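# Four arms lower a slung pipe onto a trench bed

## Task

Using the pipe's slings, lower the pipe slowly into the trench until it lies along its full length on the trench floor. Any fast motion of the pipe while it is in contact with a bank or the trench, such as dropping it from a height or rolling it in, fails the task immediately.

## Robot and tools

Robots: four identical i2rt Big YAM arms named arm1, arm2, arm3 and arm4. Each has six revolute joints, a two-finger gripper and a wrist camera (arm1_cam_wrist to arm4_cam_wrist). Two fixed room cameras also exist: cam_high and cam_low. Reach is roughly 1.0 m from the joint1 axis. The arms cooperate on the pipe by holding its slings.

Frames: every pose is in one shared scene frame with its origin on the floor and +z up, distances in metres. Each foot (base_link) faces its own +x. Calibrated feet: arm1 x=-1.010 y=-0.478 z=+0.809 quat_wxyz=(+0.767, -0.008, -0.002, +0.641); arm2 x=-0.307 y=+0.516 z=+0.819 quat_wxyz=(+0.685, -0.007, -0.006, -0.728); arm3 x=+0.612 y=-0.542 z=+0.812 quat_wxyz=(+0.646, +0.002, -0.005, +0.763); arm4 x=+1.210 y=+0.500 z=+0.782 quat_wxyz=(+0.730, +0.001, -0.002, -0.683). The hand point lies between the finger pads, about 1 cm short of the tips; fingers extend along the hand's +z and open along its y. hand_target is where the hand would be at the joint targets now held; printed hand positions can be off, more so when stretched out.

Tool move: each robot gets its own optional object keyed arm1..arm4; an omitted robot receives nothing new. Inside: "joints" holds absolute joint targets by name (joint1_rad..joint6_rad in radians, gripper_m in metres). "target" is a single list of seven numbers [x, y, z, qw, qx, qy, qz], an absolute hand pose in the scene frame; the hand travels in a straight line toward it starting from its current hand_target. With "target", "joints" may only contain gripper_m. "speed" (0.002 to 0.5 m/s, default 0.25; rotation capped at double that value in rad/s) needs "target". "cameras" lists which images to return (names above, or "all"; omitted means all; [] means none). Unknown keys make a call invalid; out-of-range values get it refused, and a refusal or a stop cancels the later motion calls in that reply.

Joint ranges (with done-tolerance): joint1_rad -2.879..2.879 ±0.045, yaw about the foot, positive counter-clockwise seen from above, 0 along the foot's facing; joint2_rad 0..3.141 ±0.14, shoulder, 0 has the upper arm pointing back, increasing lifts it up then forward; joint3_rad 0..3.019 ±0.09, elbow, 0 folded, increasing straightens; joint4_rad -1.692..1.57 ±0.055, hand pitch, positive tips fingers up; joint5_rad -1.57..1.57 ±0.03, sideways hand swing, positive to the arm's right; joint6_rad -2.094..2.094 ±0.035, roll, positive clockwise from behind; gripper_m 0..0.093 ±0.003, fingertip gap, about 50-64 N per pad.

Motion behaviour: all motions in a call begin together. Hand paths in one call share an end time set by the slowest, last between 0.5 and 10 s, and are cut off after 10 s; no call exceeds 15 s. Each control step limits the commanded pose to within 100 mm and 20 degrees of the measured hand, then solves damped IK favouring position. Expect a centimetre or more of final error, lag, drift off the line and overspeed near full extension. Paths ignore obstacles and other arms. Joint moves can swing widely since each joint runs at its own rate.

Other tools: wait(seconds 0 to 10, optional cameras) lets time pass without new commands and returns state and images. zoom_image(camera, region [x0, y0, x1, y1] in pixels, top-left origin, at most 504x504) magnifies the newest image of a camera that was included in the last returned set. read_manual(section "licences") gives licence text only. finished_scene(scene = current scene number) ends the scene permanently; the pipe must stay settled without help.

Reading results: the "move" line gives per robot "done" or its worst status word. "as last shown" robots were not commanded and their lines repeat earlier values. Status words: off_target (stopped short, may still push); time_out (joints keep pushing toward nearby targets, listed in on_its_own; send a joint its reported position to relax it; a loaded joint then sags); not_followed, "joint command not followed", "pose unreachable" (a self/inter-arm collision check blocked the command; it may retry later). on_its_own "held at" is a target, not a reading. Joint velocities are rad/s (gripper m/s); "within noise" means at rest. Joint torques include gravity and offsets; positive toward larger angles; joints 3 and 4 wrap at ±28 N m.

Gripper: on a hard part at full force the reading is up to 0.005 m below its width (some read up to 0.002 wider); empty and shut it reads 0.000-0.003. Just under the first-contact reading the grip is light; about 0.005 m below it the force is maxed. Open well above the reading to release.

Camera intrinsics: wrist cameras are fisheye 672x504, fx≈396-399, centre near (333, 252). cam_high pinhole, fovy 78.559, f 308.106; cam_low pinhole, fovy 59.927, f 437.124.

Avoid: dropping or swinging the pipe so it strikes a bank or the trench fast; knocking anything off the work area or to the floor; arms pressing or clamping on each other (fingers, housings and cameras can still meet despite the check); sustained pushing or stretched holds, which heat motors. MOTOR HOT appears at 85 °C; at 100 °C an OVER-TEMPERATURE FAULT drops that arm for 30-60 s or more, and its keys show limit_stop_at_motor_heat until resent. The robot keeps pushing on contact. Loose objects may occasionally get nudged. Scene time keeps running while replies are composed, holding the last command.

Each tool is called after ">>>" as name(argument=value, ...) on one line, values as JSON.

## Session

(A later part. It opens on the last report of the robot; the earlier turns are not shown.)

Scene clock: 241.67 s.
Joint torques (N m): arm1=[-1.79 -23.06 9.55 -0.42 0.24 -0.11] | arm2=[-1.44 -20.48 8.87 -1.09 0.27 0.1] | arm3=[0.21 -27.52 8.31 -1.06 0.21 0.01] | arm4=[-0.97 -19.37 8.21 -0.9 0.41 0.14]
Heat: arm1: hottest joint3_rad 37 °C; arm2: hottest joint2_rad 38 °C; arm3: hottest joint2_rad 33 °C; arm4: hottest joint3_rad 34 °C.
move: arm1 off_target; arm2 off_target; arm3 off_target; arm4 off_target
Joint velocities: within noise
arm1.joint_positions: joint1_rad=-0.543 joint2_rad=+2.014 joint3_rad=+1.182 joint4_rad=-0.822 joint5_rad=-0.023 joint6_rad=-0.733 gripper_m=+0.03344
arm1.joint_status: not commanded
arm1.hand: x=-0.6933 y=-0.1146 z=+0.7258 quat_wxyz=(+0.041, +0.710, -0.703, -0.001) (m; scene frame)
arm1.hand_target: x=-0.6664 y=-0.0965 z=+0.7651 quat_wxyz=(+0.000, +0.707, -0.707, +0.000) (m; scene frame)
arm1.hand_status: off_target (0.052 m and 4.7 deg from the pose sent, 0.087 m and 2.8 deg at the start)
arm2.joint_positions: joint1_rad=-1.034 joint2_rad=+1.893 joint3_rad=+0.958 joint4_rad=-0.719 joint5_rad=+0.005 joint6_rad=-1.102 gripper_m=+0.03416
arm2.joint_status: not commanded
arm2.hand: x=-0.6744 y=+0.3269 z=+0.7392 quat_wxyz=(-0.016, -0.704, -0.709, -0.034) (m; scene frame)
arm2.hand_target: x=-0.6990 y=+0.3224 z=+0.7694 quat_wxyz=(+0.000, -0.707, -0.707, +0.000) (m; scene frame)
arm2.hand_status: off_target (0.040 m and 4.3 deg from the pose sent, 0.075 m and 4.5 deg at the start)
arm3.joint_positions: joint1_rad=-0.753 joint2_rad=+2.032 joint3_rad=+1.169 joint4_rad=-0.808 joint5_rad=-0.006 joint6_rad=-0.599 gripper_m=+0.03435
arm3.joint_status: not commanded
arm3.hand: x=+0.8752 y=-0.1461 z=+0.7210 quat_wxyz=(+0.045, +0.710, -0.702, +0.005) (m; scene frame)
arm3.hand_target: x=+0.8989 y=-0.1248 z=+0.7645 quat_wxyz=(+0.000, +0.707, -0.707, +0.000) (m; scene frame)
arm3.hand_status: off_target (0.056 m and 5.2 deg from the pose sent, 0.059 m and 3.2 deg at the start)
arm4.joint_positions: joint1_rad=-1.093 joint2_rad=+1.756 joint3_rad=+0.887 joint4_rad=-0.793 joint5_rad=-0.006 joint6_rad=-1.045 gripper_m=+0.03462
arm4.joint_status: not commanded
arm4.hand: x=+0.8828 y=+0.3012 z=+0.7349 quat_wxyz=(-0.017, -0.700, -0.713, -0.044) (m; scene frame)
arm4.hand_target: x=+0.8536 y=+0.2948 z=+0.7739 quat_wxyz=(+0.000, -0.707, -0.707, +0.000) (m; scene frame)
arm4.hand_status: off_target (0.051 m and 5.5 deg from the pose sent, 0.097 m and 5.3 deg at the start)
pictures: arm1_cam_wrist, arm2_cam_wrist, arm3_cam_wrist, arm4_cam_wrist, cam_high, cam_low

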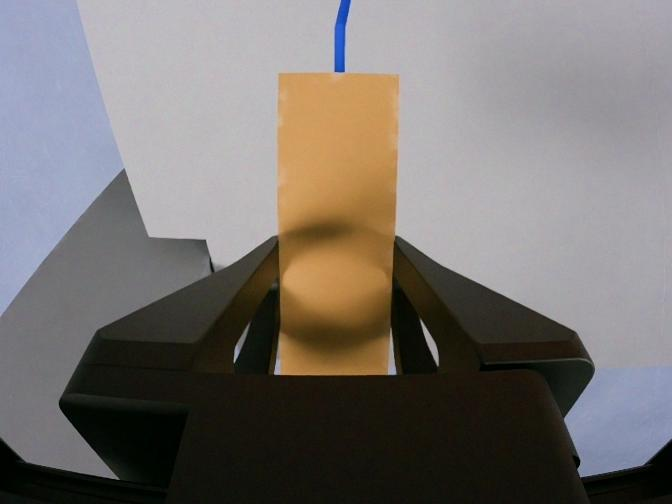

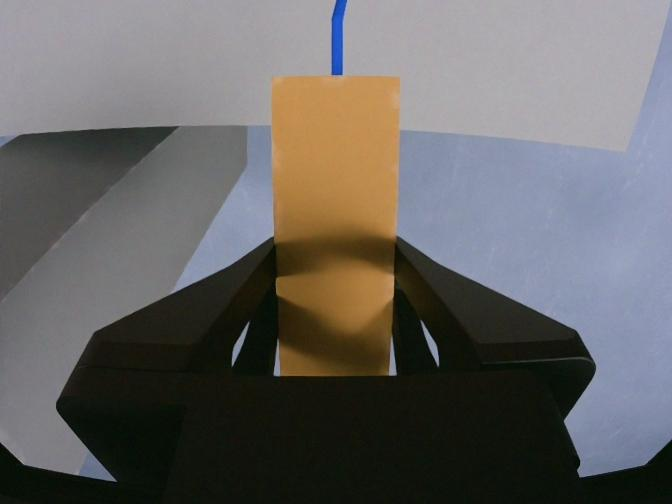

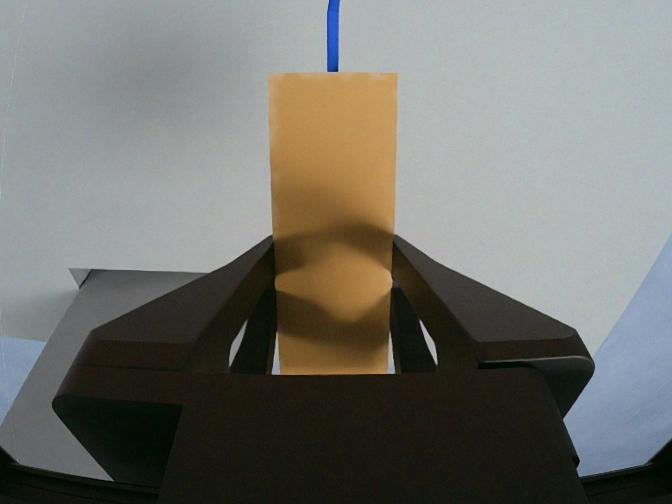

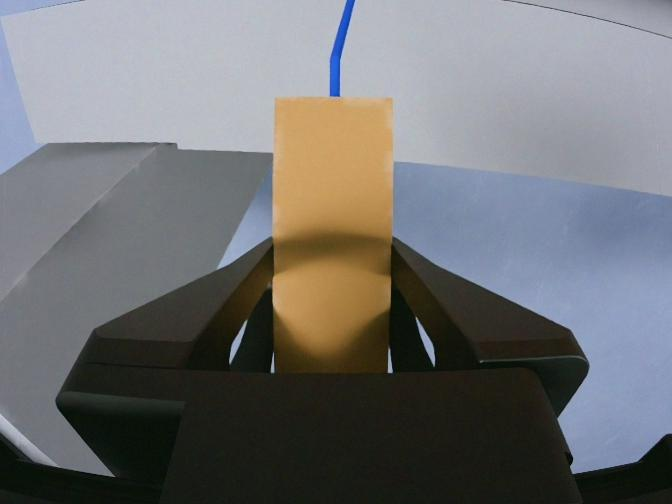

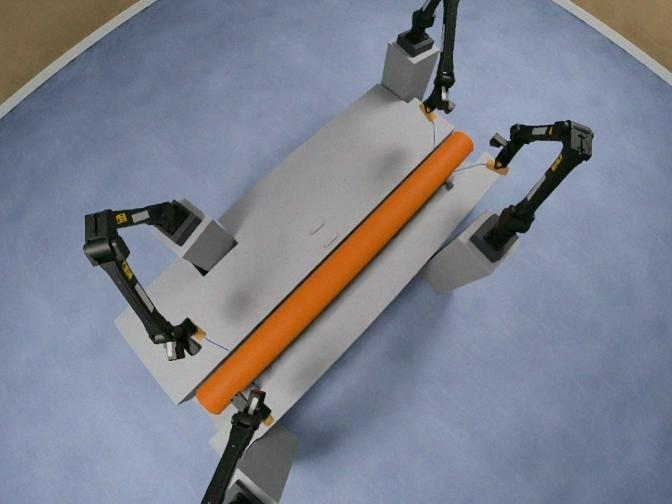

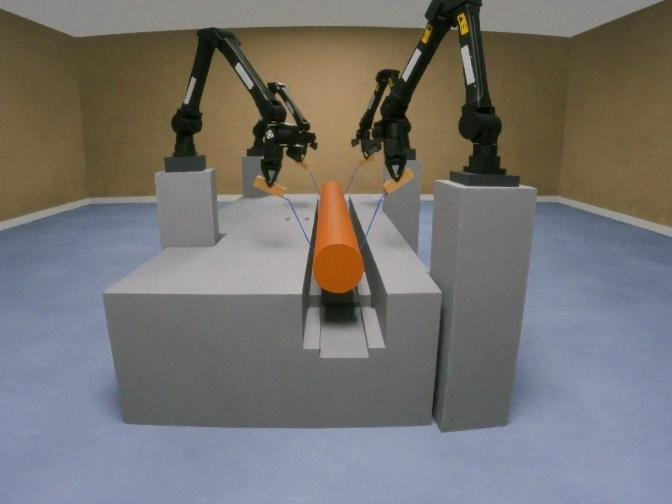

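>>> move(arm1={"target": [-0.665, -0.082, 0.662, 0, 0.7071, -0.7071, 0], "speed": 0.06}, arm2={"target": [-0.700, 0.336, 0.652, 0, 0.7071, 0.7071, 0], "speed": 0.06}, arm3={"target": [0.900, -0.110, 0.666, 0, 0.7071, -0.7071, 0], "speed": 0.06}, arm4={"target": [0.852, 0.309, 0.662, 0, 0.7071, 0.7071, 0], "speed": 0.06})

>>> zoom_image(camera="cam_low", region=[280, 140, 420, 370])

>>> zoom_image(camera="cam_high", region=[340, 90, 540, 230])

>>> zoom_image(camera="cam_high", region=[110, 280, 310, 480])

Scene clock: 254.07 s.
Joint torques (N m): arm1=[-1.49 -23 7.25 -0.35 0.21 -0.02] | arm2=[-3.55 -21.36 4.67 -0.85 0.13 -0.05] | arm3=[0.21 -27.81 6.11 -0.79 0.18 0.05] | arm4=[-2.08 -20.84 3.47 -0.43 0.33 -0.09]
Heat: arm1: hottest joint3_rad 37 °C; arm2: hottest joint2_rad 37 °C; arm3: hottest joint2_rad 36 °C; arm4: hottest joint3_rad 34 °C.
move: arm1 off_target; arm2 off_target; arm3 off_target; arm4 off_target
Joint velocities: within noise
arm1.joint_positions: joint1_rad=-0.525 joint2_rad=+2.227 joint3_rad=+1.221 joint4_rad=-0.631 joint5_rad=-0.023 joint6_rad=-0.717 gripper_m=+0.03345
arm1.joint_status: not commanded
arm1.hand: x=-0.6904 y=-0.0998 z=+0.6312 quat_wxyz=(+0.032, +0.711, -0.702, -0.001) (m; scene frame)
arm1.hand_target: x=-0.6658 y=-0.0829 z=+0.6620 quat_wxyz=(+0.000, +0.707, -0.707, +0.000) (m; scene frame)
arm1.hand_status: off_target (0.044 m and 3.7 deg from the pose sent, 0.077 m and 4.7 deg at the start)
arm2.joint_positions: joint1_rad=-1.039 joint2_rad=+2.160 joint3_rad=+0.958 joint4_rad=-0.429 joint5_rad=+0.009 joint6_rad=-1.122 gripper_m=+0.03416
arm2.joint_status: not commanded
arm2.hand: x=-0.6751 y=+0.3280 z=+0.6291 quat_wxyz=(-0.011, -0.699, -0.715, -0.023) (m; scene frame)
arm2.hand_target: x=-0.6991 y=+0.3363 z=+0.6511 quat_wxyz=(+0.001, -0.707, -0.707, +0.000) (m; scene frame)
arm2.hand_status: off_target (0.035 m and 3.2 deg from the pose sent, 0.091 m and 4.3 deg at the start)
arm3.joint_positions: joint1_rad=-0.740 joint2_rad=+2.236 joint3_rad=+1.212 joint4_rad=-0.625 joint5_rad=-0.005 joint6_rad=-0.589 gripper_m=+0.03435
arm3.joint_status: not commanded
arm3.hand: x=+0.8774 y=-0.1306 z=+0.6317 quat_wxyz=(+0.035, +0.712, -0.702, +0.003) (m; scene frame)
arm3.hand_target: x=+0.8995 y=-0.1110 z=+0.6657 quat_wxyz=(+0.000, +0.707, -0.707, +0.000) (m; scene frame)
arm3.hand_status: off_target (0.046 m and 4.1 deg from the pose sent, 0.070 m and 5.2 deg at the start)
arm4.joint_positions: joint1_rad=-1.109 joint2_rad=+2.011 joint3_rad=+0.864 joint4_rad=-0.486 joint5_rad=-0.002 joint6_rad=-1.057 gripper_m=+0.03462
arm4.joint_status: not commanded
arm4.hand: x=+0.8764 y=+0.3047 z=+0.6315 quat_wxyz=(-0.012, -0.702, -0.712, -0.030) (m; scene frame)
arm4.hand_target: x=+0.8529 y=+0.3092 z=+0.6601 quat_wxyz=(+0.001, -0.707, -0.707, +0.000) (m; scene frame)
arm4.hand_status: off_target (0.039 m and 3.8 deg from the pose sent, 0.079 m and 5.5 deg at the start)
pictures: arm1_cam_wrist, arm2_cam_wrist, arm3_cam_wrist, arm4_cam_wrist, cam_high, cam_low

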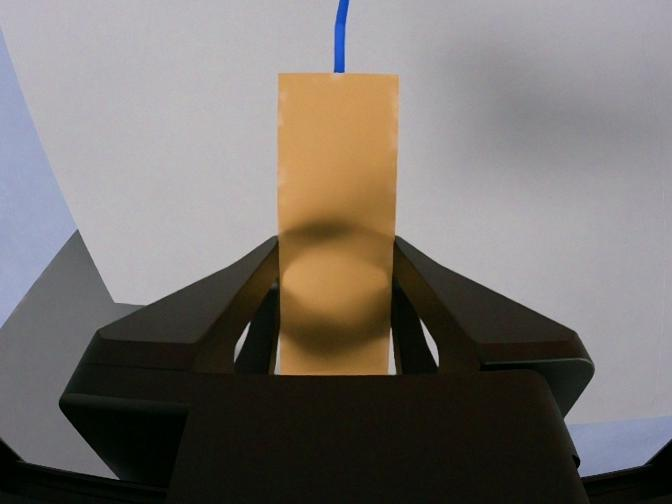

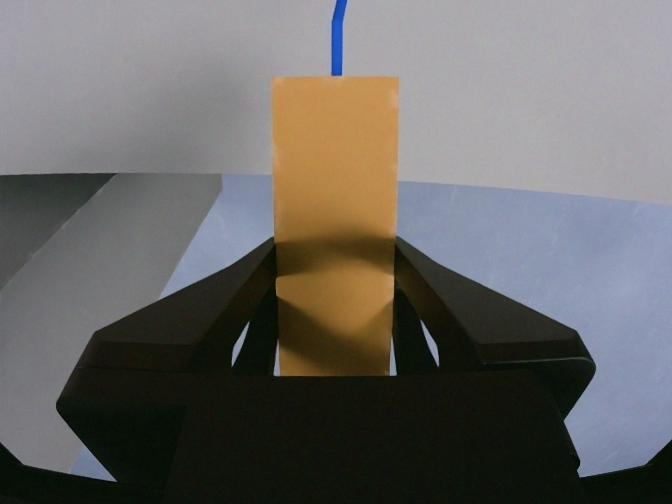

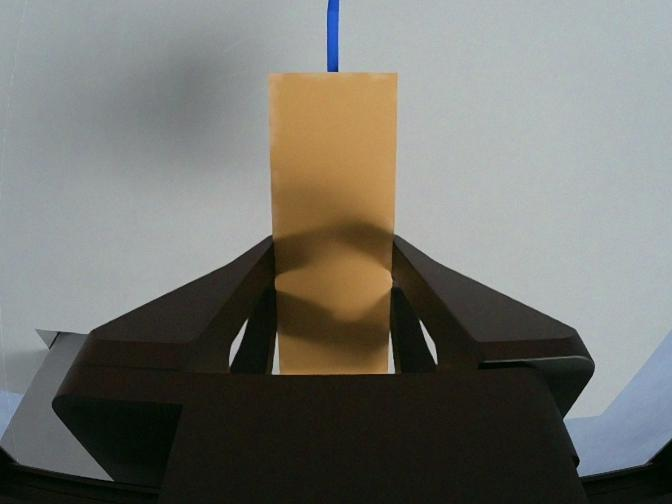

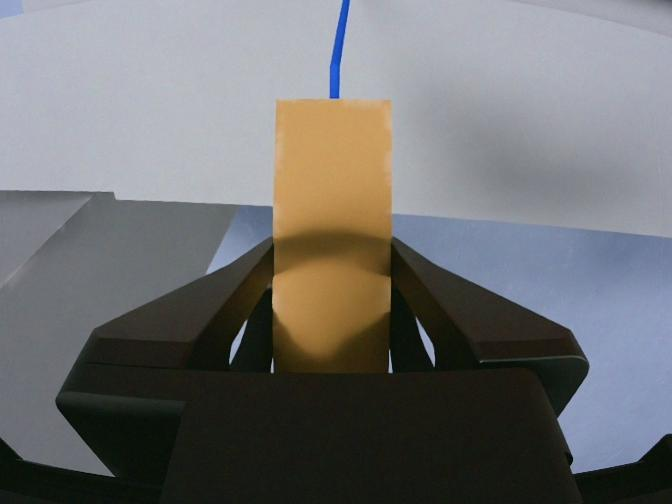

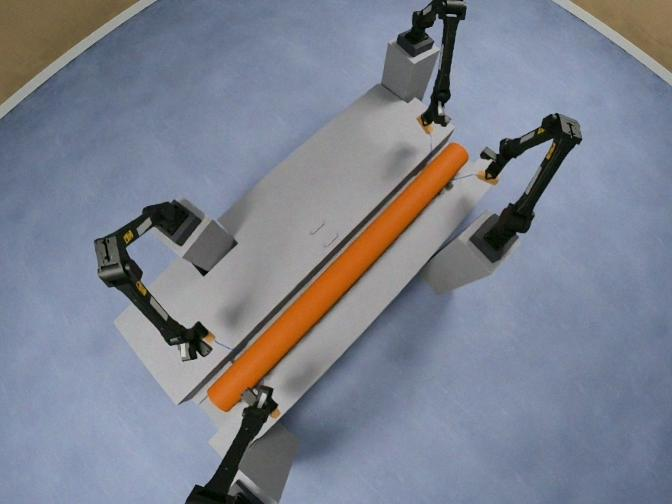

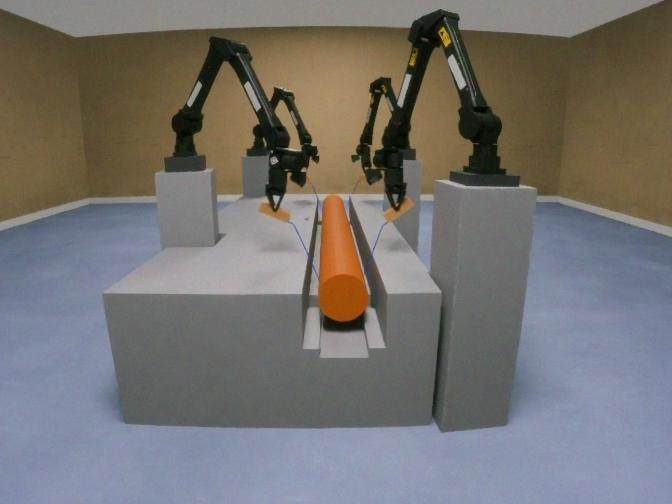

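Scaled by 2.191.

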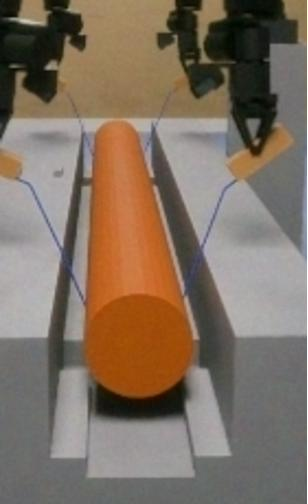

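Scaled by 2.520.

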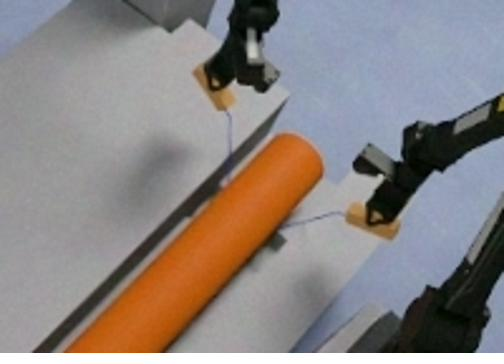

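Scaled by 2.520.

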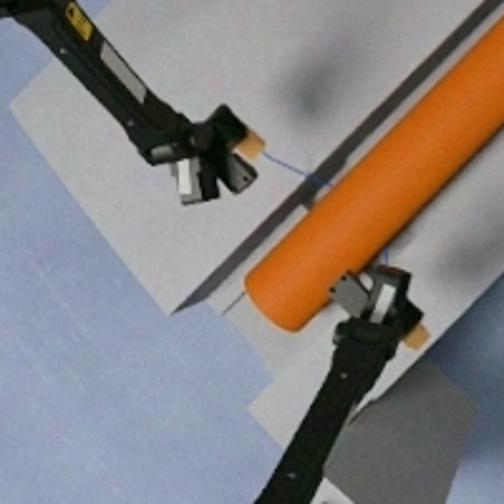

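>>> move(arm1={"target": [-0.668, -0.073, 0.56, 0, 0.7071, -0.7071, 0], "speed": 0.05}, arm2={"target": [-0.695, 0.346, 0.555, 0, 0.7071, 0.7071, 0], "speed": 0.05}, arm3={"target": [0.896, -0.110, 0.56, 0, 0.7071, -0.7071, 0], "speed": 0.05}, arm4={"target": [0.858, 0.309, 0.555, 0, 0.7071, 0.7071, 0], "speed": 0.05})

>>> zoom_image(camera="cam_low", region=[280, 140, 420, 370])

>>> zoom_image(camera="cam_high", region=[340, 90, 540, 230])

>>> zoom_image(camera="cam_high", region=[110, 280, 310, 480])

Scene clock: 265.00 s.
Joint torques (N m): arm1=[-0.79 -18.49 6.32 0.99 0.04 0.09] | arm2=[-1.61 -16.67 4.4 0.03 -0.1 0.05] | arm3=[0.62 -22.53 5.19 0.39 -0.04 0.09] | arm4=[-0.26 -14.97 3.55 0.57 0.1 0]
Heat: arm1: hottest joint3_rad 36 °C; arm2: hottest joint2_rad 37 °C; arm3: hottest joint2_rad 36 °C; arm4: hottest joint3_rad 33 °C.
move: arm1 off_target; arm2 off_target; arm3 off_target; arm4 off_target
Joint velocities: within noise
arm1.joint_positions: joint1_rad=-0.514 joint2_rad=+2.383 joint3_rad=+1.305 joint4_rad=-0.506 joint5_rad=-0.019 joint6_rad=-0.707 gripper_m=+0.03345
arm1.joint_status: not commanded
arm1.hand: x=-0.6770 y=-0.0776 z=+0.5691 quat_wxyz=(+0.006, +0.712, -0.702, -0.001) (m; scene frame)
arm1.hand_target: x=-0.6682 y=-0.0734 z=+0.5603 quat_wxyz=(+0.000, +0.707, -0.707, +0.000) (m; scene frame)
arm1.hand_status: off_target (0.014 m and 1.1 deg from the pose sent, 0.079 m and 3.7 deg at the start)
arm2.joint_positions: joint1_rad=-1.086 joint2_rad=+2.351 joint3_rad=+0.992 joint4_rad=-0.249 joint5_rad=+0.014 joint6_rad=-1.153 gripper_m=+0.03416
arm2.joint_status: not commanded
arm2.hand: x=-0.6801 y=+0.3467 z=+0.5557 quat_wxyz=(-0.006, -0.705, -0.709, -0.013) (m; scene frame)
arm2.hand_target: x=-0.6949 y=+0.3462 z=+0.5554 quat_wxyz=(+0.000, -0.707, -0.707, +0.000) (m; scene frame)
arm2.hand_status: off_target (0.015 m and 1.7 deg from the pose sent, 0.079 m and 3.2 deg at the start)
arm3.joint_positions: joint1_rad=-0.738 joint2_rad=+2.401 joint3_rad=+1.271 joint4_rad=-0.474 joint5_rad=+0.000 joint6_rad=-0.587 gripper_m=+0.03435
arm3.joint_status: not commanded
arm3.hand: x=+0.8851 y=-0.1183 z=+0.5615 quat_wxyz=(+0.012, +0.712, -0.702, +0.001) (m; scene frame)
arm3.hand_target: x=+0.8959 y=-0.1103 z=+0.5603 quat_wxyz=(+0.000, +0.707, -0.707, +0.000) (m; scene frame)
arm3.hand_status: off_target (0.014 m and 1.6 deg from the pose sent, 0.077 m and 4.1 deg at the start)
arm4.joint_positions: joint1_rad=-1.131 joint2_rad=+2.224 joint3_rad=+0.880 joint4_rad=-0.260 joint5_rad=+0.003 joint6_rad=-1.060 gripper_m=+0.03462
arm4.joint_status: not commanded
arm4.hand: x=+0.8747 y=+0.3140 z=+0.5530 quat_wxyz=(-0.006, -0.708, -0.705, -0.017) (m; scene frame)
arm4.hand_target: x=+0.8581 y=+0.3092 z=+0.5555 quat_wxyz=(+0.000, -0.707, -0.707, +0.000) (m; scene frame)
arm4.hand_status: off_target (0.018 m and 2.1 deg from the pose sent, 0.079 m and 3.8 deg at the start)
pictures: arm1_cam_wrist, arm2_cam_wrist, arm3_cam_wrist, arm4_cam_wrist, cam_high, cam_low

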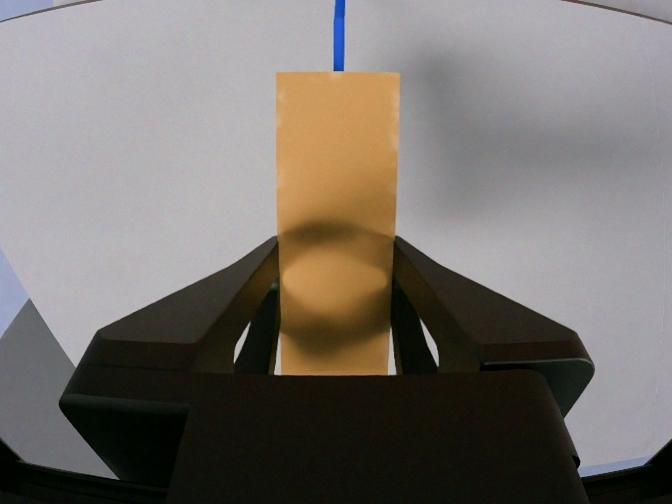

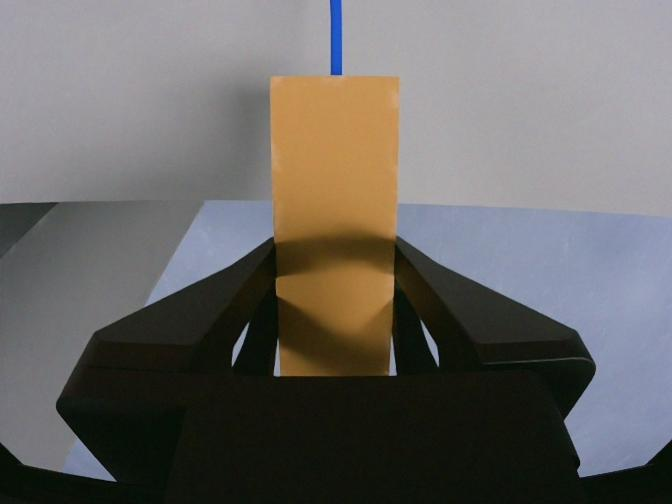

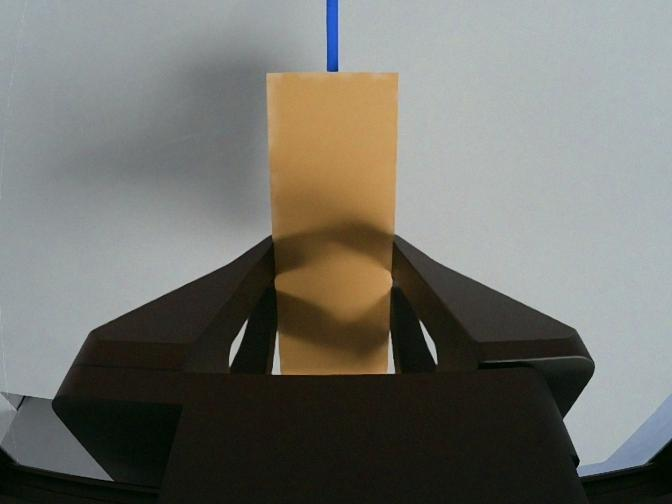

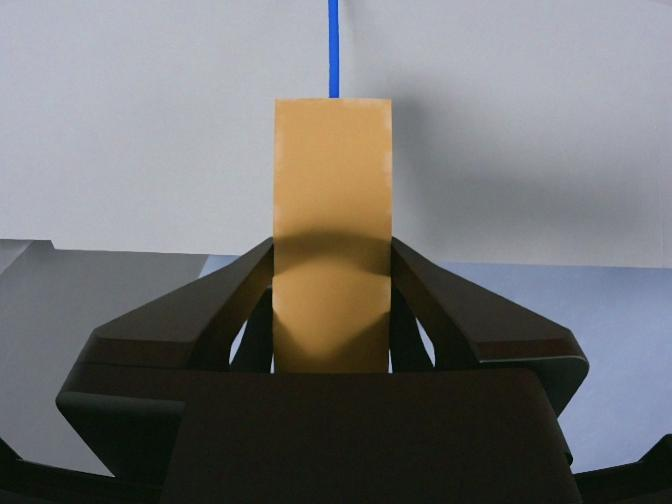

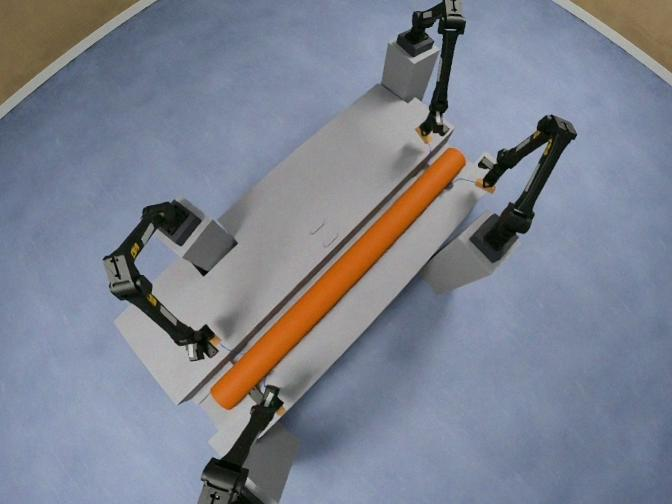

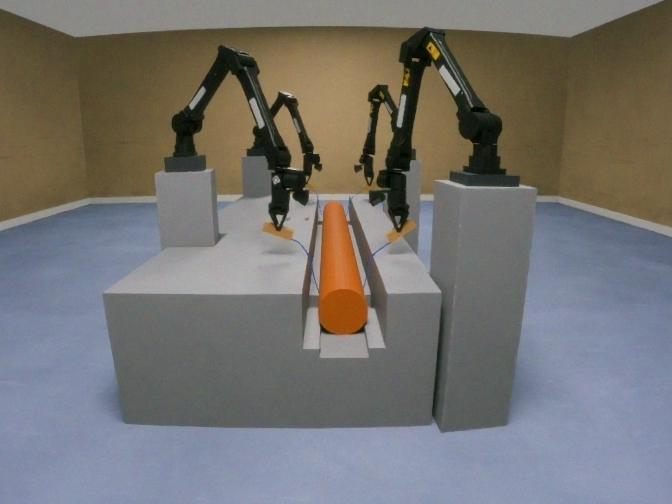

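Scaled by 2.191.

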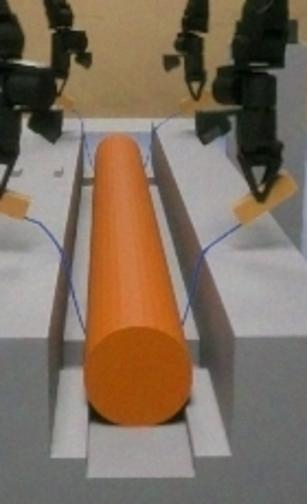

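Scaled by 2.520.

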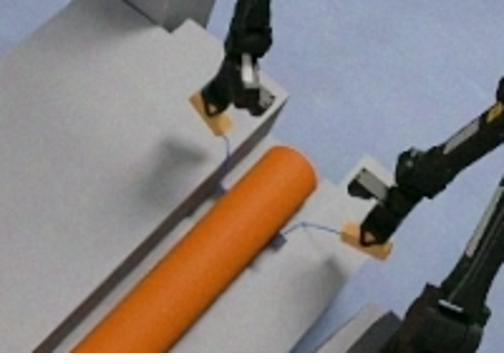

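Scaled by 2.520.

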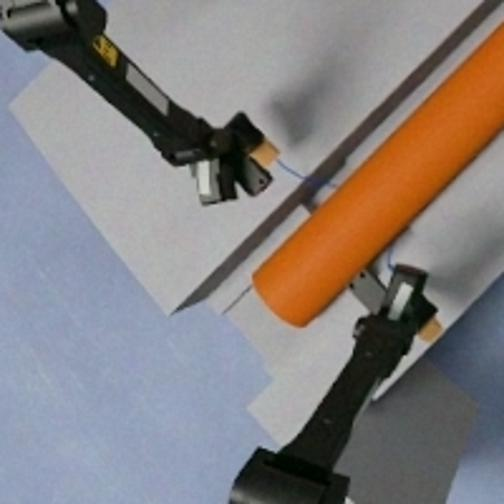

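>>> move(arm1={"target": [-0.675, -0.105, 0.475, 0, 0.7071, -0.7071, 0], "speed": 0.07}, arm2={"target": [-0.690, 0.31, 0.475, 0, 0.7071, 0.7071, 0], "speed": 0.07}, arm3={"target": [0.890, -0.115, 0.475, 0, 0.7071, -0.7071, 0], "speed": 0.07}, arm4={"target": [0.868, 0.305, 0.475, 0, 0.7071, 0.7071, 0], "speed": 0.07})

Scene clock: 272.57 s.
Joint torques (N m): arm1=[-0.79 -15.33 5.31 1.95 0.21 0.08] | arm2=[2.26 -14.68 4.97 0.69 -0.48 0.26] | arm3=[1.08 -19.08 5.97 1.42 -0.03 0.11] | arm4=[2.32 -13.04 3.47 1.28 -0.37 0.22]
Heat: arm1: hottest joint2_rad 35 °C; arm2: hottest joint2_rad 37 °C; arm3: hottest joint2_rad 36 °C; arm4: hottest joint3_rad 33 °C.
move: arm1 off_target; arm2 off_target; arm3 off_target; arm4 off_target
Joint velocities: within noise
arm1.joint_positions: joint1_rad=-0.543 joint2_rad=+2.523 joint3_rad=+1.305 joint4_rad=-0.363 joint5_rad=-0.023 joint6_rad=-0.734 gripper_m=+0.03345
arm1.joint_status: not commanded
arm1.hand: x=-0.6791 y=-0.1041 z=+0.5003 quat_wxyz=(+0.004, +0.712, -0.703, -0.003) (m; scene frame)
arm1.hand_target: x=-0.6759 y=-0.1060 z=+0.4764 quat_wxyz=(+0.000, +0.707, -0.707, +0.000) (m; scene frame)
arm1.hand_status: off_target (0.026 m and 0.9 deg from the pose sent, 0.098 m and 1.1 deg at the start)
arm2.joint_positions: joint1_rad=-1.057 joint2_rad=+2.535 joint3_rad=+1.116 joint4_rad=-0.186 joint5_rad=+0.021 joint6_rad=-1.097 gripper_m=+0.03416
arm2.joint_status: not commanded
arm2.hand: x=-0.6877 y=+0.3303 z=+0.4903 quat_wxyz=(-0.001, -0.714, -0.700, -0.013) (m; scene frame)
arm2.hand_target: x=-0.6891 y=+0.3107 z=+0.4762 quat_wxyz=(+0.000, -0.707, -0.707, +0.000) (m; scene frame)
arm2.hand_status: off_target (0.026 m and 1.9 deg from the pose sent, 0.089 m and 1.7 deg at the start)
arm3.joint_positions: joint1_rad=-0.743 joint2_rad=+2.554 joint3_rad=+1.327 joint4_rad=-0.379 joint5_rad=-0.001 joint6_rad=-0.586 gripper_m=+0.03435
arm3.joint_status: not commanded
arm3.hand: x=+0.8832 y=-0.1251 z=+0.4955 quat_wxyz=(+0.013, +0.710, -0.704, +0.001) (m; scene frame)
arm3.hand_target: x=+0.8893 y=-0.1159 z=+0.4764 quat_wxyz=(+0.000, +0.707, -0.707, +0.000) (m; scene frame)
arm3.hand_status: off_target (0.024 m and 1.6 deg from the pose sent, 0.087 m and 1.6 deg at the start)
arm4.joint_positions: joint1_rad=-1.148 joint2_rad=+2.420 joint3_rad=+0.936 joint4_rad=-0.126 joint5_rad=+0.014 joint6_rad=-1.060 gripper_m=+0.03462
arm4.joint_status: not commanded
arm4.hand: x=+0.8788 y=+0.3256 z=+0.4844 quat_wxyz=(-0.001, -0.715, -0.699, -0.021) (m; scene frame)
arm4.hand_target: x=+0.8688 y=+0.3054 z=+0.4762 quat_wxyz=(+0.000, -0.707, -0.707, +0.000) (m; scene frame)
arm4.hand_status: off_target (0.025 m and 2.7 deg from the pose sent, 0.079 m and 2.1 deg at the start)
pictures: arm1_cam_wrist, arm2_cam_wrist, arm3_cam_wrist, arm4_cam_wrist, cam_high, cam_low

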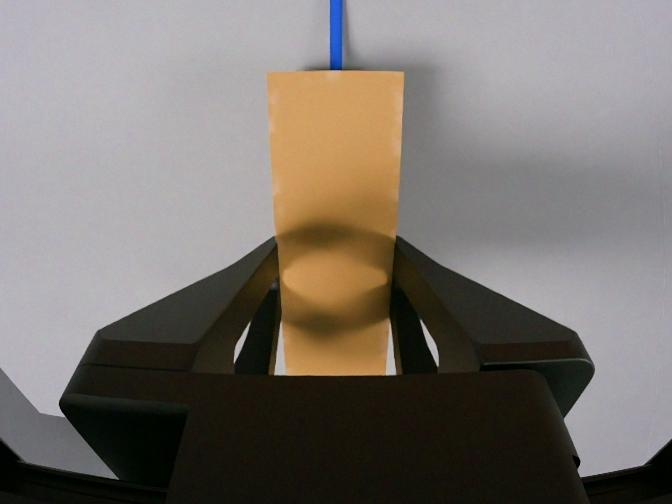

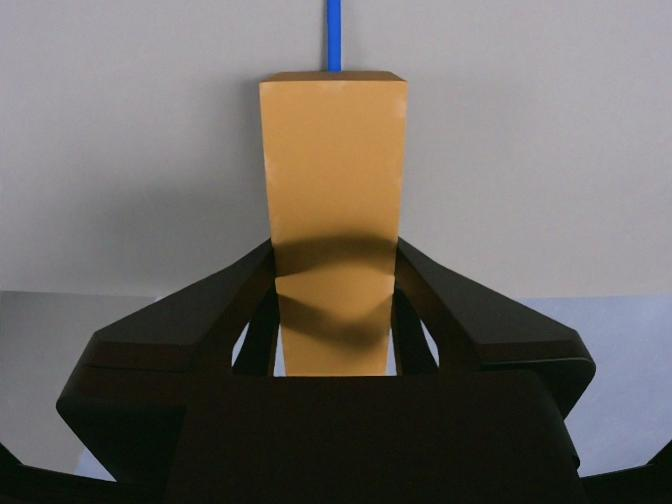

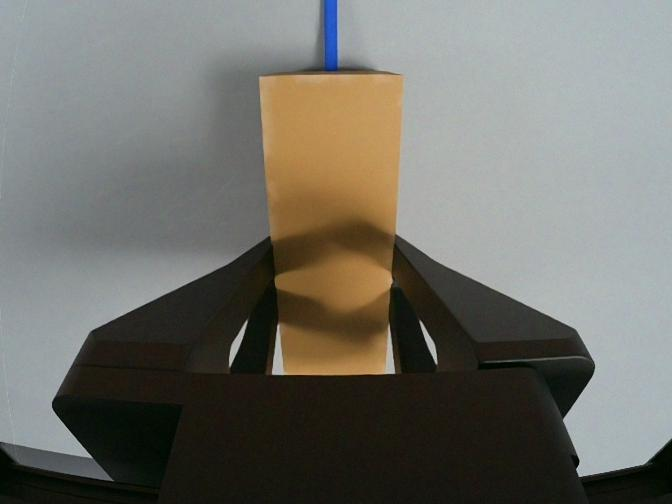

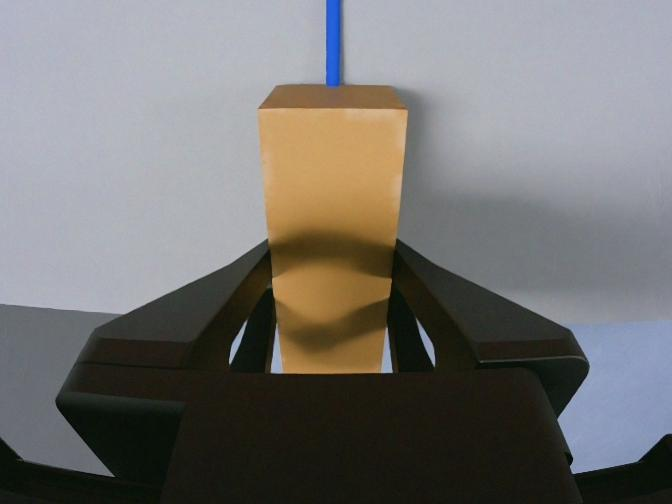

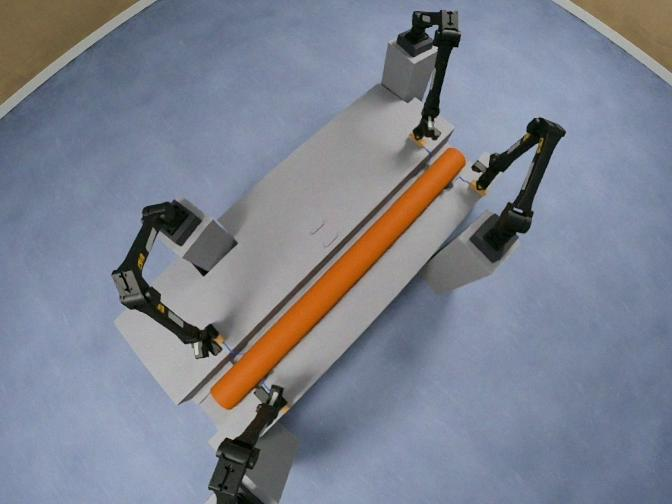

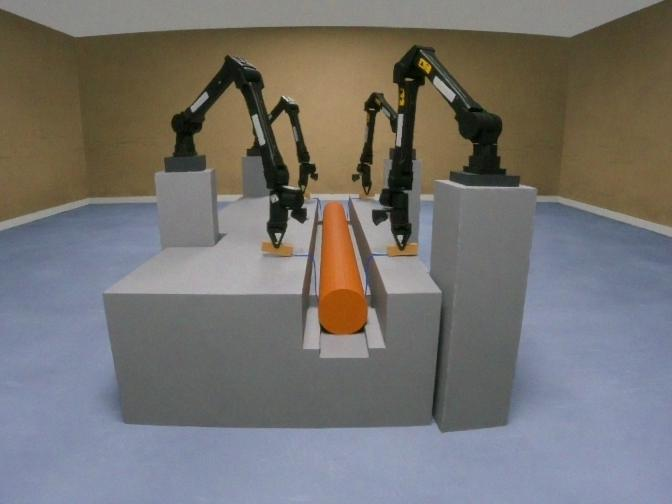

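>>> move(arm1={"target": [-0.675, -0.105, 0.452, 0, 0.7071, -0.7071, 0], "speed": 0.06}, arm2={"target": [-0.690, 0.31, 0.460, 0, 0.7071, 0.7071, 0], "speed": 0.06}, arm3={"target": [0.890, -0.115, 0.454, 0, 0.7071, -0.7071, 0], "speed": 0.06}, arm4={"target": [0.868, 0.305, 0.465, 0, 0.7071, 0.7071, 0], "speed": 0.06}, cameras=["arm1_cam_wrist", "arm3_cam_wrist", "cam_low"])

>>> move(arm1={"joints": {"gripper_m": 0.07}}, arm2={"joints": {"gripper_m": 0.07}}, arm3={"joints": {"gripper_m": 0.07}}, arm4={"joints": {"gripper_m": 0.07}})

Scene clock: 276.97 s.
Joint torques (N m): arm1=[0.26 -14.86 6.32 1.69 -0.03 0.09] | arm2=[2.2 -13.86 5.37 0.79 -0.5 0.26] | arm3=[1.2 -18.49 6.09 1.42 -0.11 0.11] | arm4=[2.32 -11.87 3.9 1.48 -0.29 0.23]
Heat: arm1: hottest joint2_rad 35 °C; arm2: hottest joint2_rad 36 °C; arm3: hottest joint2_rad 36 °C; arm4: hottest joint3_rad 33 °C.
move: arm1 off_target; arm2 off_target; arm3 off_target; arm4 off_target
Joint velocities: within noise
arm1.joint_positions: joint1_rad=-0.550 joint2_rad=+2.569 joint3_rad=+1.321 joint4_rad=-0.341 joint5_rad=-0.017 joint6_rad=-0.734 gripper_m=+0.03345
arm1.joint_status: not commanded
arm1.hand: x=-0.6790 y=-0.1112 z=+0.4806 quat_wxyz=(+0.008, +0.709, -0.705, +0.000) (m; scene frame)
arm1.hand_target: x=-0.6763 y=-0.1064 z=+0.4539 quat_wxyz=(+0.000, +0.707, -0.707, +0.000) (m; scene frame)
arm1.hand_status: off_target (0.030 m and 0.9 deg from the pose sent, 0.048 m and 0.9 deg at the start)
arm2.joint_positions: joint1_rad=-1.057 joint2_rad=+2.564 joint3_rad=+1.134 joint4_rad=-0.173 joint5_rad=+0.022 joint6_rad=-1.095 gripper_m=+0.03416
arm2.joint_status: not commanded
arm2.hand: x=-0.6885 y=+0.3299 z=+0.4795 quat_wxyz=(+0.000, -0.715, -0.699, -0.012) (m; scene frame)
arm2.hand_target: x=-0.6889 y=+0.3109 z=+0.4616 quat_wxyz=(+0.000, -0.707, -0.707, +0.000) (m; scene frame)
arm2.hand_status: off_target (0.028 m and 1.9 deg from the pose sent, 0.037 m and 1.9 deg at the start)
arm3.joint_positions: joint1_rad=-0.743 joint2_rad=+2.593 joint3_rad=+1.355 joint4_rad=-0.360 joint5_rad=+0.001 joint6_rad=-0.585 gripper_m=+0.03435
arm3.joint_status: not commanded
arm3.hand: x=+0.8861 y=-0.1221 z=+0.4799 quat_wxyz=(+0.009, +0.710, -0.705, +0.001) (m; scene frame)
arm3.hand_target: x=+0.8892 y=-0.1163 z=+0.4557 quat_wxyz=(+0.000, +0.707, -0.707, +0.000) (m; scene frame)
arm3.hand_status: off_target (0.027 m and 1.1 deg from the pose sent, 0.043 m and 1.5 deg at the start)
arm4.joint_positions: joint1_rad=-1.148 joint2_rad=+2.434 joint3_rad=+0.943 joint4_rad=-0.117 joint5_rad=+0.012 joint6_rad=-1.060 gripper_m=+0.03462
arm4.joint_status: not commanded
arm4.hand: x=+0.8786 y=+0.3251 z=+0.4796 quat_wxyz=(-0.002, -0.715, -0.699, -0.020) (m; scene frame)
arm4.hand_target: x=+0.8689 y=+0.3056 z=+0.4665 quat_wxyz=(+0.000, -0.707, -0.707, +0.000) (m; scene frame)
arm4.hand_status: off_target (0.027 m and 2.6 deg from the pose sent, 0.030 m and 2.7 deg at the start)
pictures: arm1_cam_wrist, arm3_cam_wrist, cam_low

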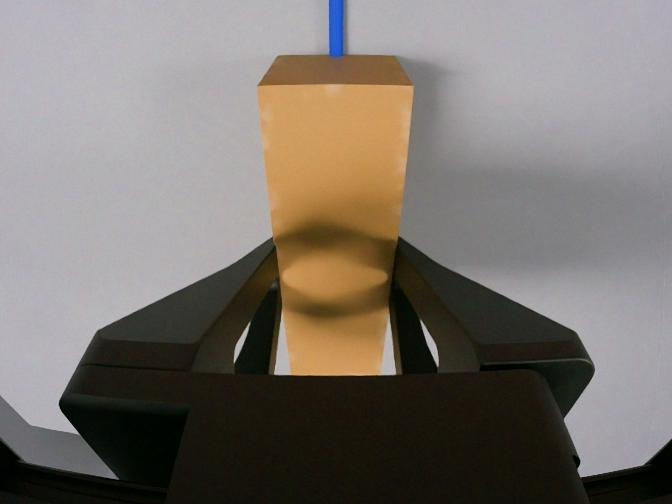

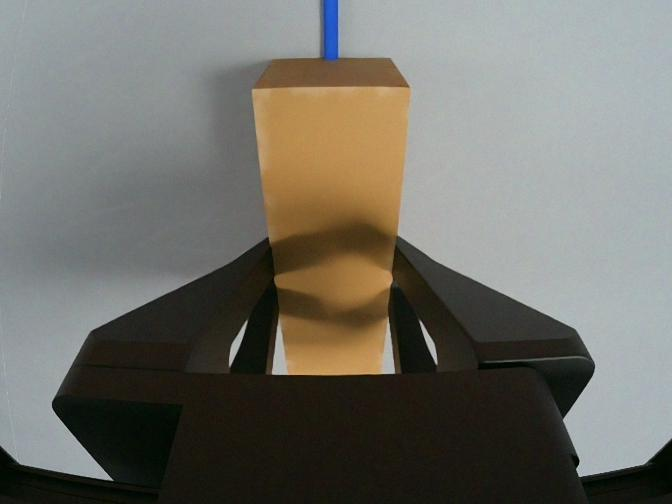

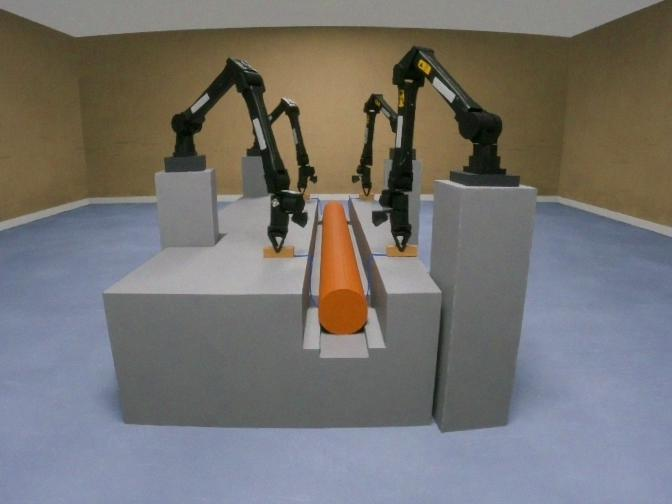

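Scene clock: 277.63 s.
Joint torques (N m): arm1=[0.62 -18.43 3.97 0.87 -0.06 0.08] | arm2=[0.21 -18.02 2.66 0.01 -0.2 0.21] | arm3=[1.32 -23 3.43 0.38 -0.12 0.08] | arm4=[0.67 -15.74 1.31 0.59 -0.07 0.22]
Heat: arm1: hottest joint2_rad 35 °C; arm2: hottest joint2_rad 36 °C; arm3: hottest joint2_rad 36 °C; arm4: hottest joint3_rad 33 °C.
move: arm1 done; arm2 done; arm3 done; arm4 done
Joint velocities: within noise
arm1.joint_positions: joint1_rad=-0.549 joint2_rad=+2.609 joint3_rad=+1.353 joint4_rad=-0.316 joint5_rad=-0.017 joint6_rad=-0.734 gripper_m=+0.06993
arm1.joint_status: all done
arm1.hand: x=-0.6745 y=-0.1060 z=+0.4653 quat_wxyz=(-0.001, +0.709, -0.705, +0.000) (m; scene frame)
arm1.hand_target: x=-0.6763 y=-0.1066 z=+0.4538 quat_wxyz=(+0.000, +0.707, -0.707, +0.000) (m; scene frame)
arm1.hand_status: not commanded
arm2.joint_positions: joint1_rad=-1.031 joint2_rad=+2.609 joint3_rad=+1.164 joint4_rad=-0.152 joint5_rad=+0.015 joint6_rad=-1.091 gripper_m=+0.06996
arm2.joint_status: all done
arm2.hand: x=-0.6852 y=+0.3175 z=+0.4629 quat_wxyz=(-0.002, -0.708, -0.707, -0.008) (m; scene frame)
arm2.hand_target: x=-0.6888 y=+0.3110 z=+0.4615 quat_wxyz=(+0.000, -0.707, -0.707, +0.000) (m; scene frame)
arm2.hand_status: not commanded
arm3.joint_positions: joint1_rad=-0.743 joint2_rad=+2.641 joint3_rad=+1.389 joint4_rad=-0.335 joint5_rad=+0.001 joint6_rad=-0.583 gripper_m=+0.06994
arm3.joint_status: all done
arm3.hand: x=+0.8885 y=-0.1184 z=+0.4611 quat_wxyz=(+0.003, +0.709, -0.705, +0.000) (m; scene frame)
arm3.hand_target: x=+0.8891 y=-0.1164 z=+0.4556 quat_wxyz=(+0.000, +0.707, -0.707, +0.000) (m; scene frame)
arm3.hand_status: not commanded
arm4.joint_positions: joint1_rad=-1.124 joint2_rad=+2.471 joint3_rad=+0.978 joint4_rad=-0.092 joint5_rad=+0.006 joint6_rad=-1.060 gripper_m=+0.06991
arm4.joint_status: all done
arm4.hand: x=+0.8735 y=+0.3106 z=+0.4667 quat_wxyz=(-0.002, -0.706, -0.708, -0.009) (m; scene frame)
arm4.hand_target: x=+0.8689 y=+0.3055 z=+0.4666 quat_wxyz=(+0.000, -0.707, -0.707, +0.000) (m; scene frame)
arm4.hand_status: not commanded
pictures: arm1_cam_wrist, arm2_cam_wrist, arm3_cam_wrist, arm4_cam_wrist, cam_high, cam_low

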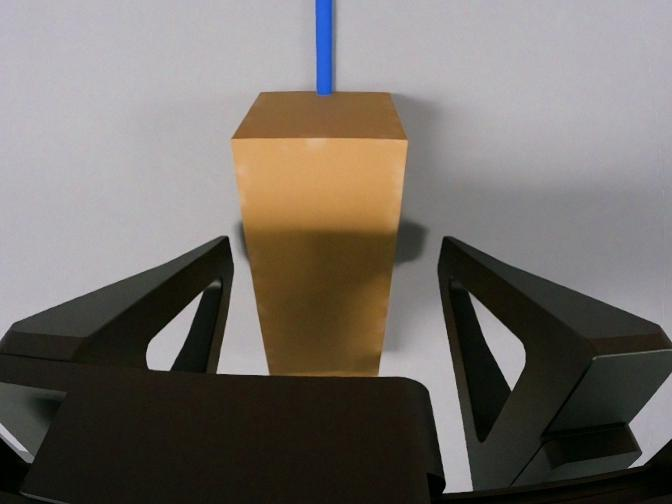

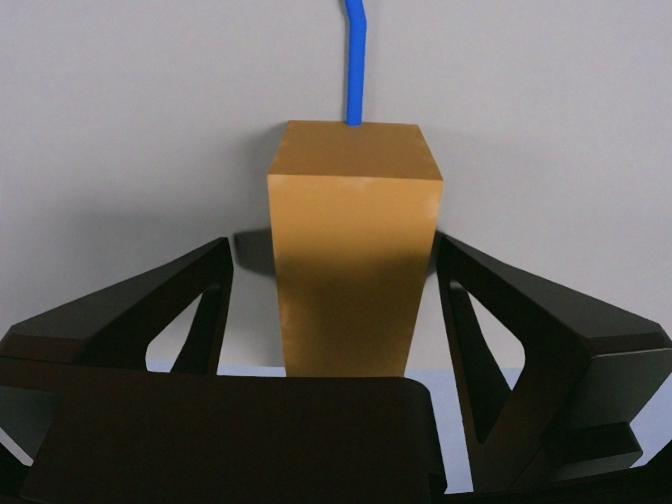

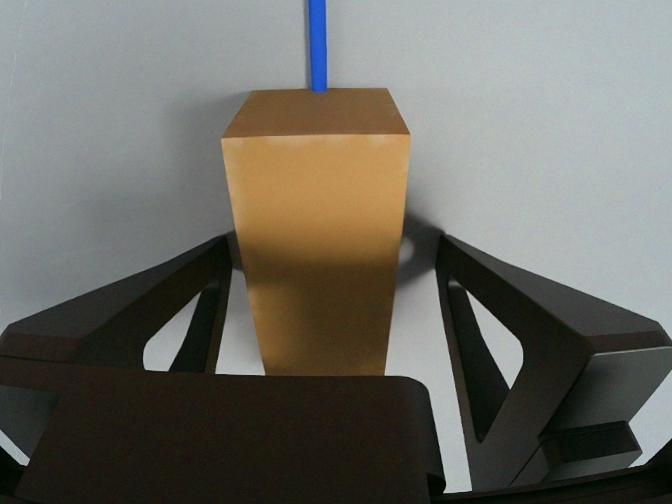

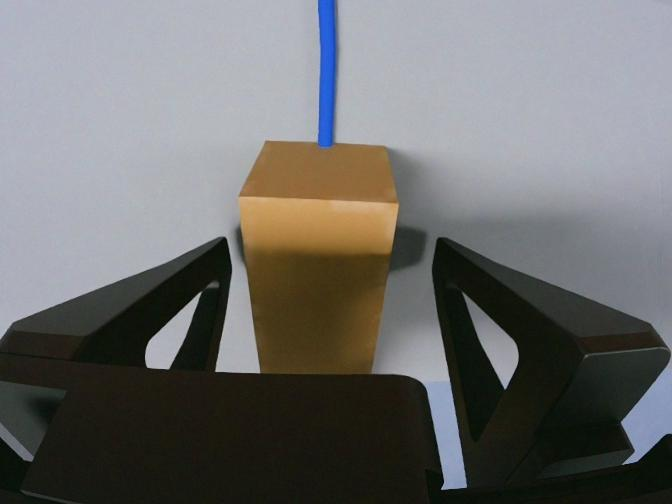

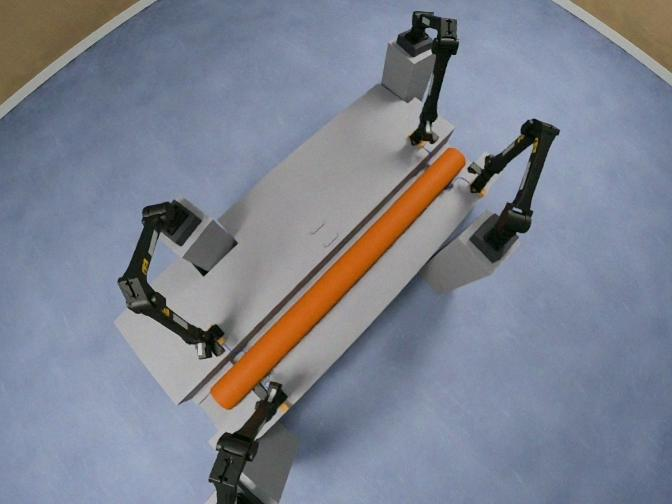

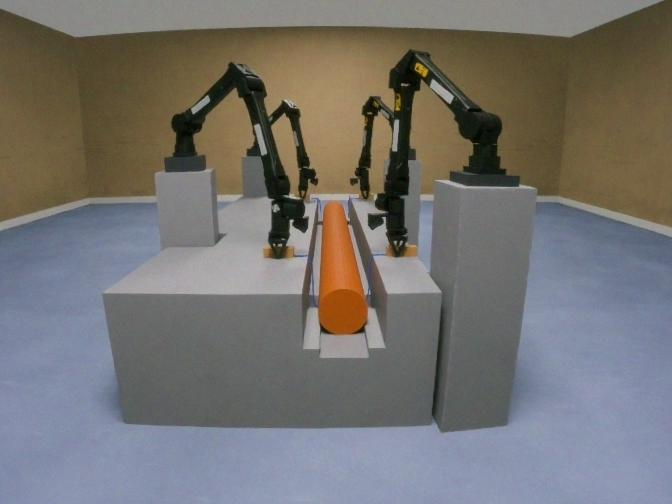

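>>> finished_scene(scene=1)

The scene is finished: the task was done.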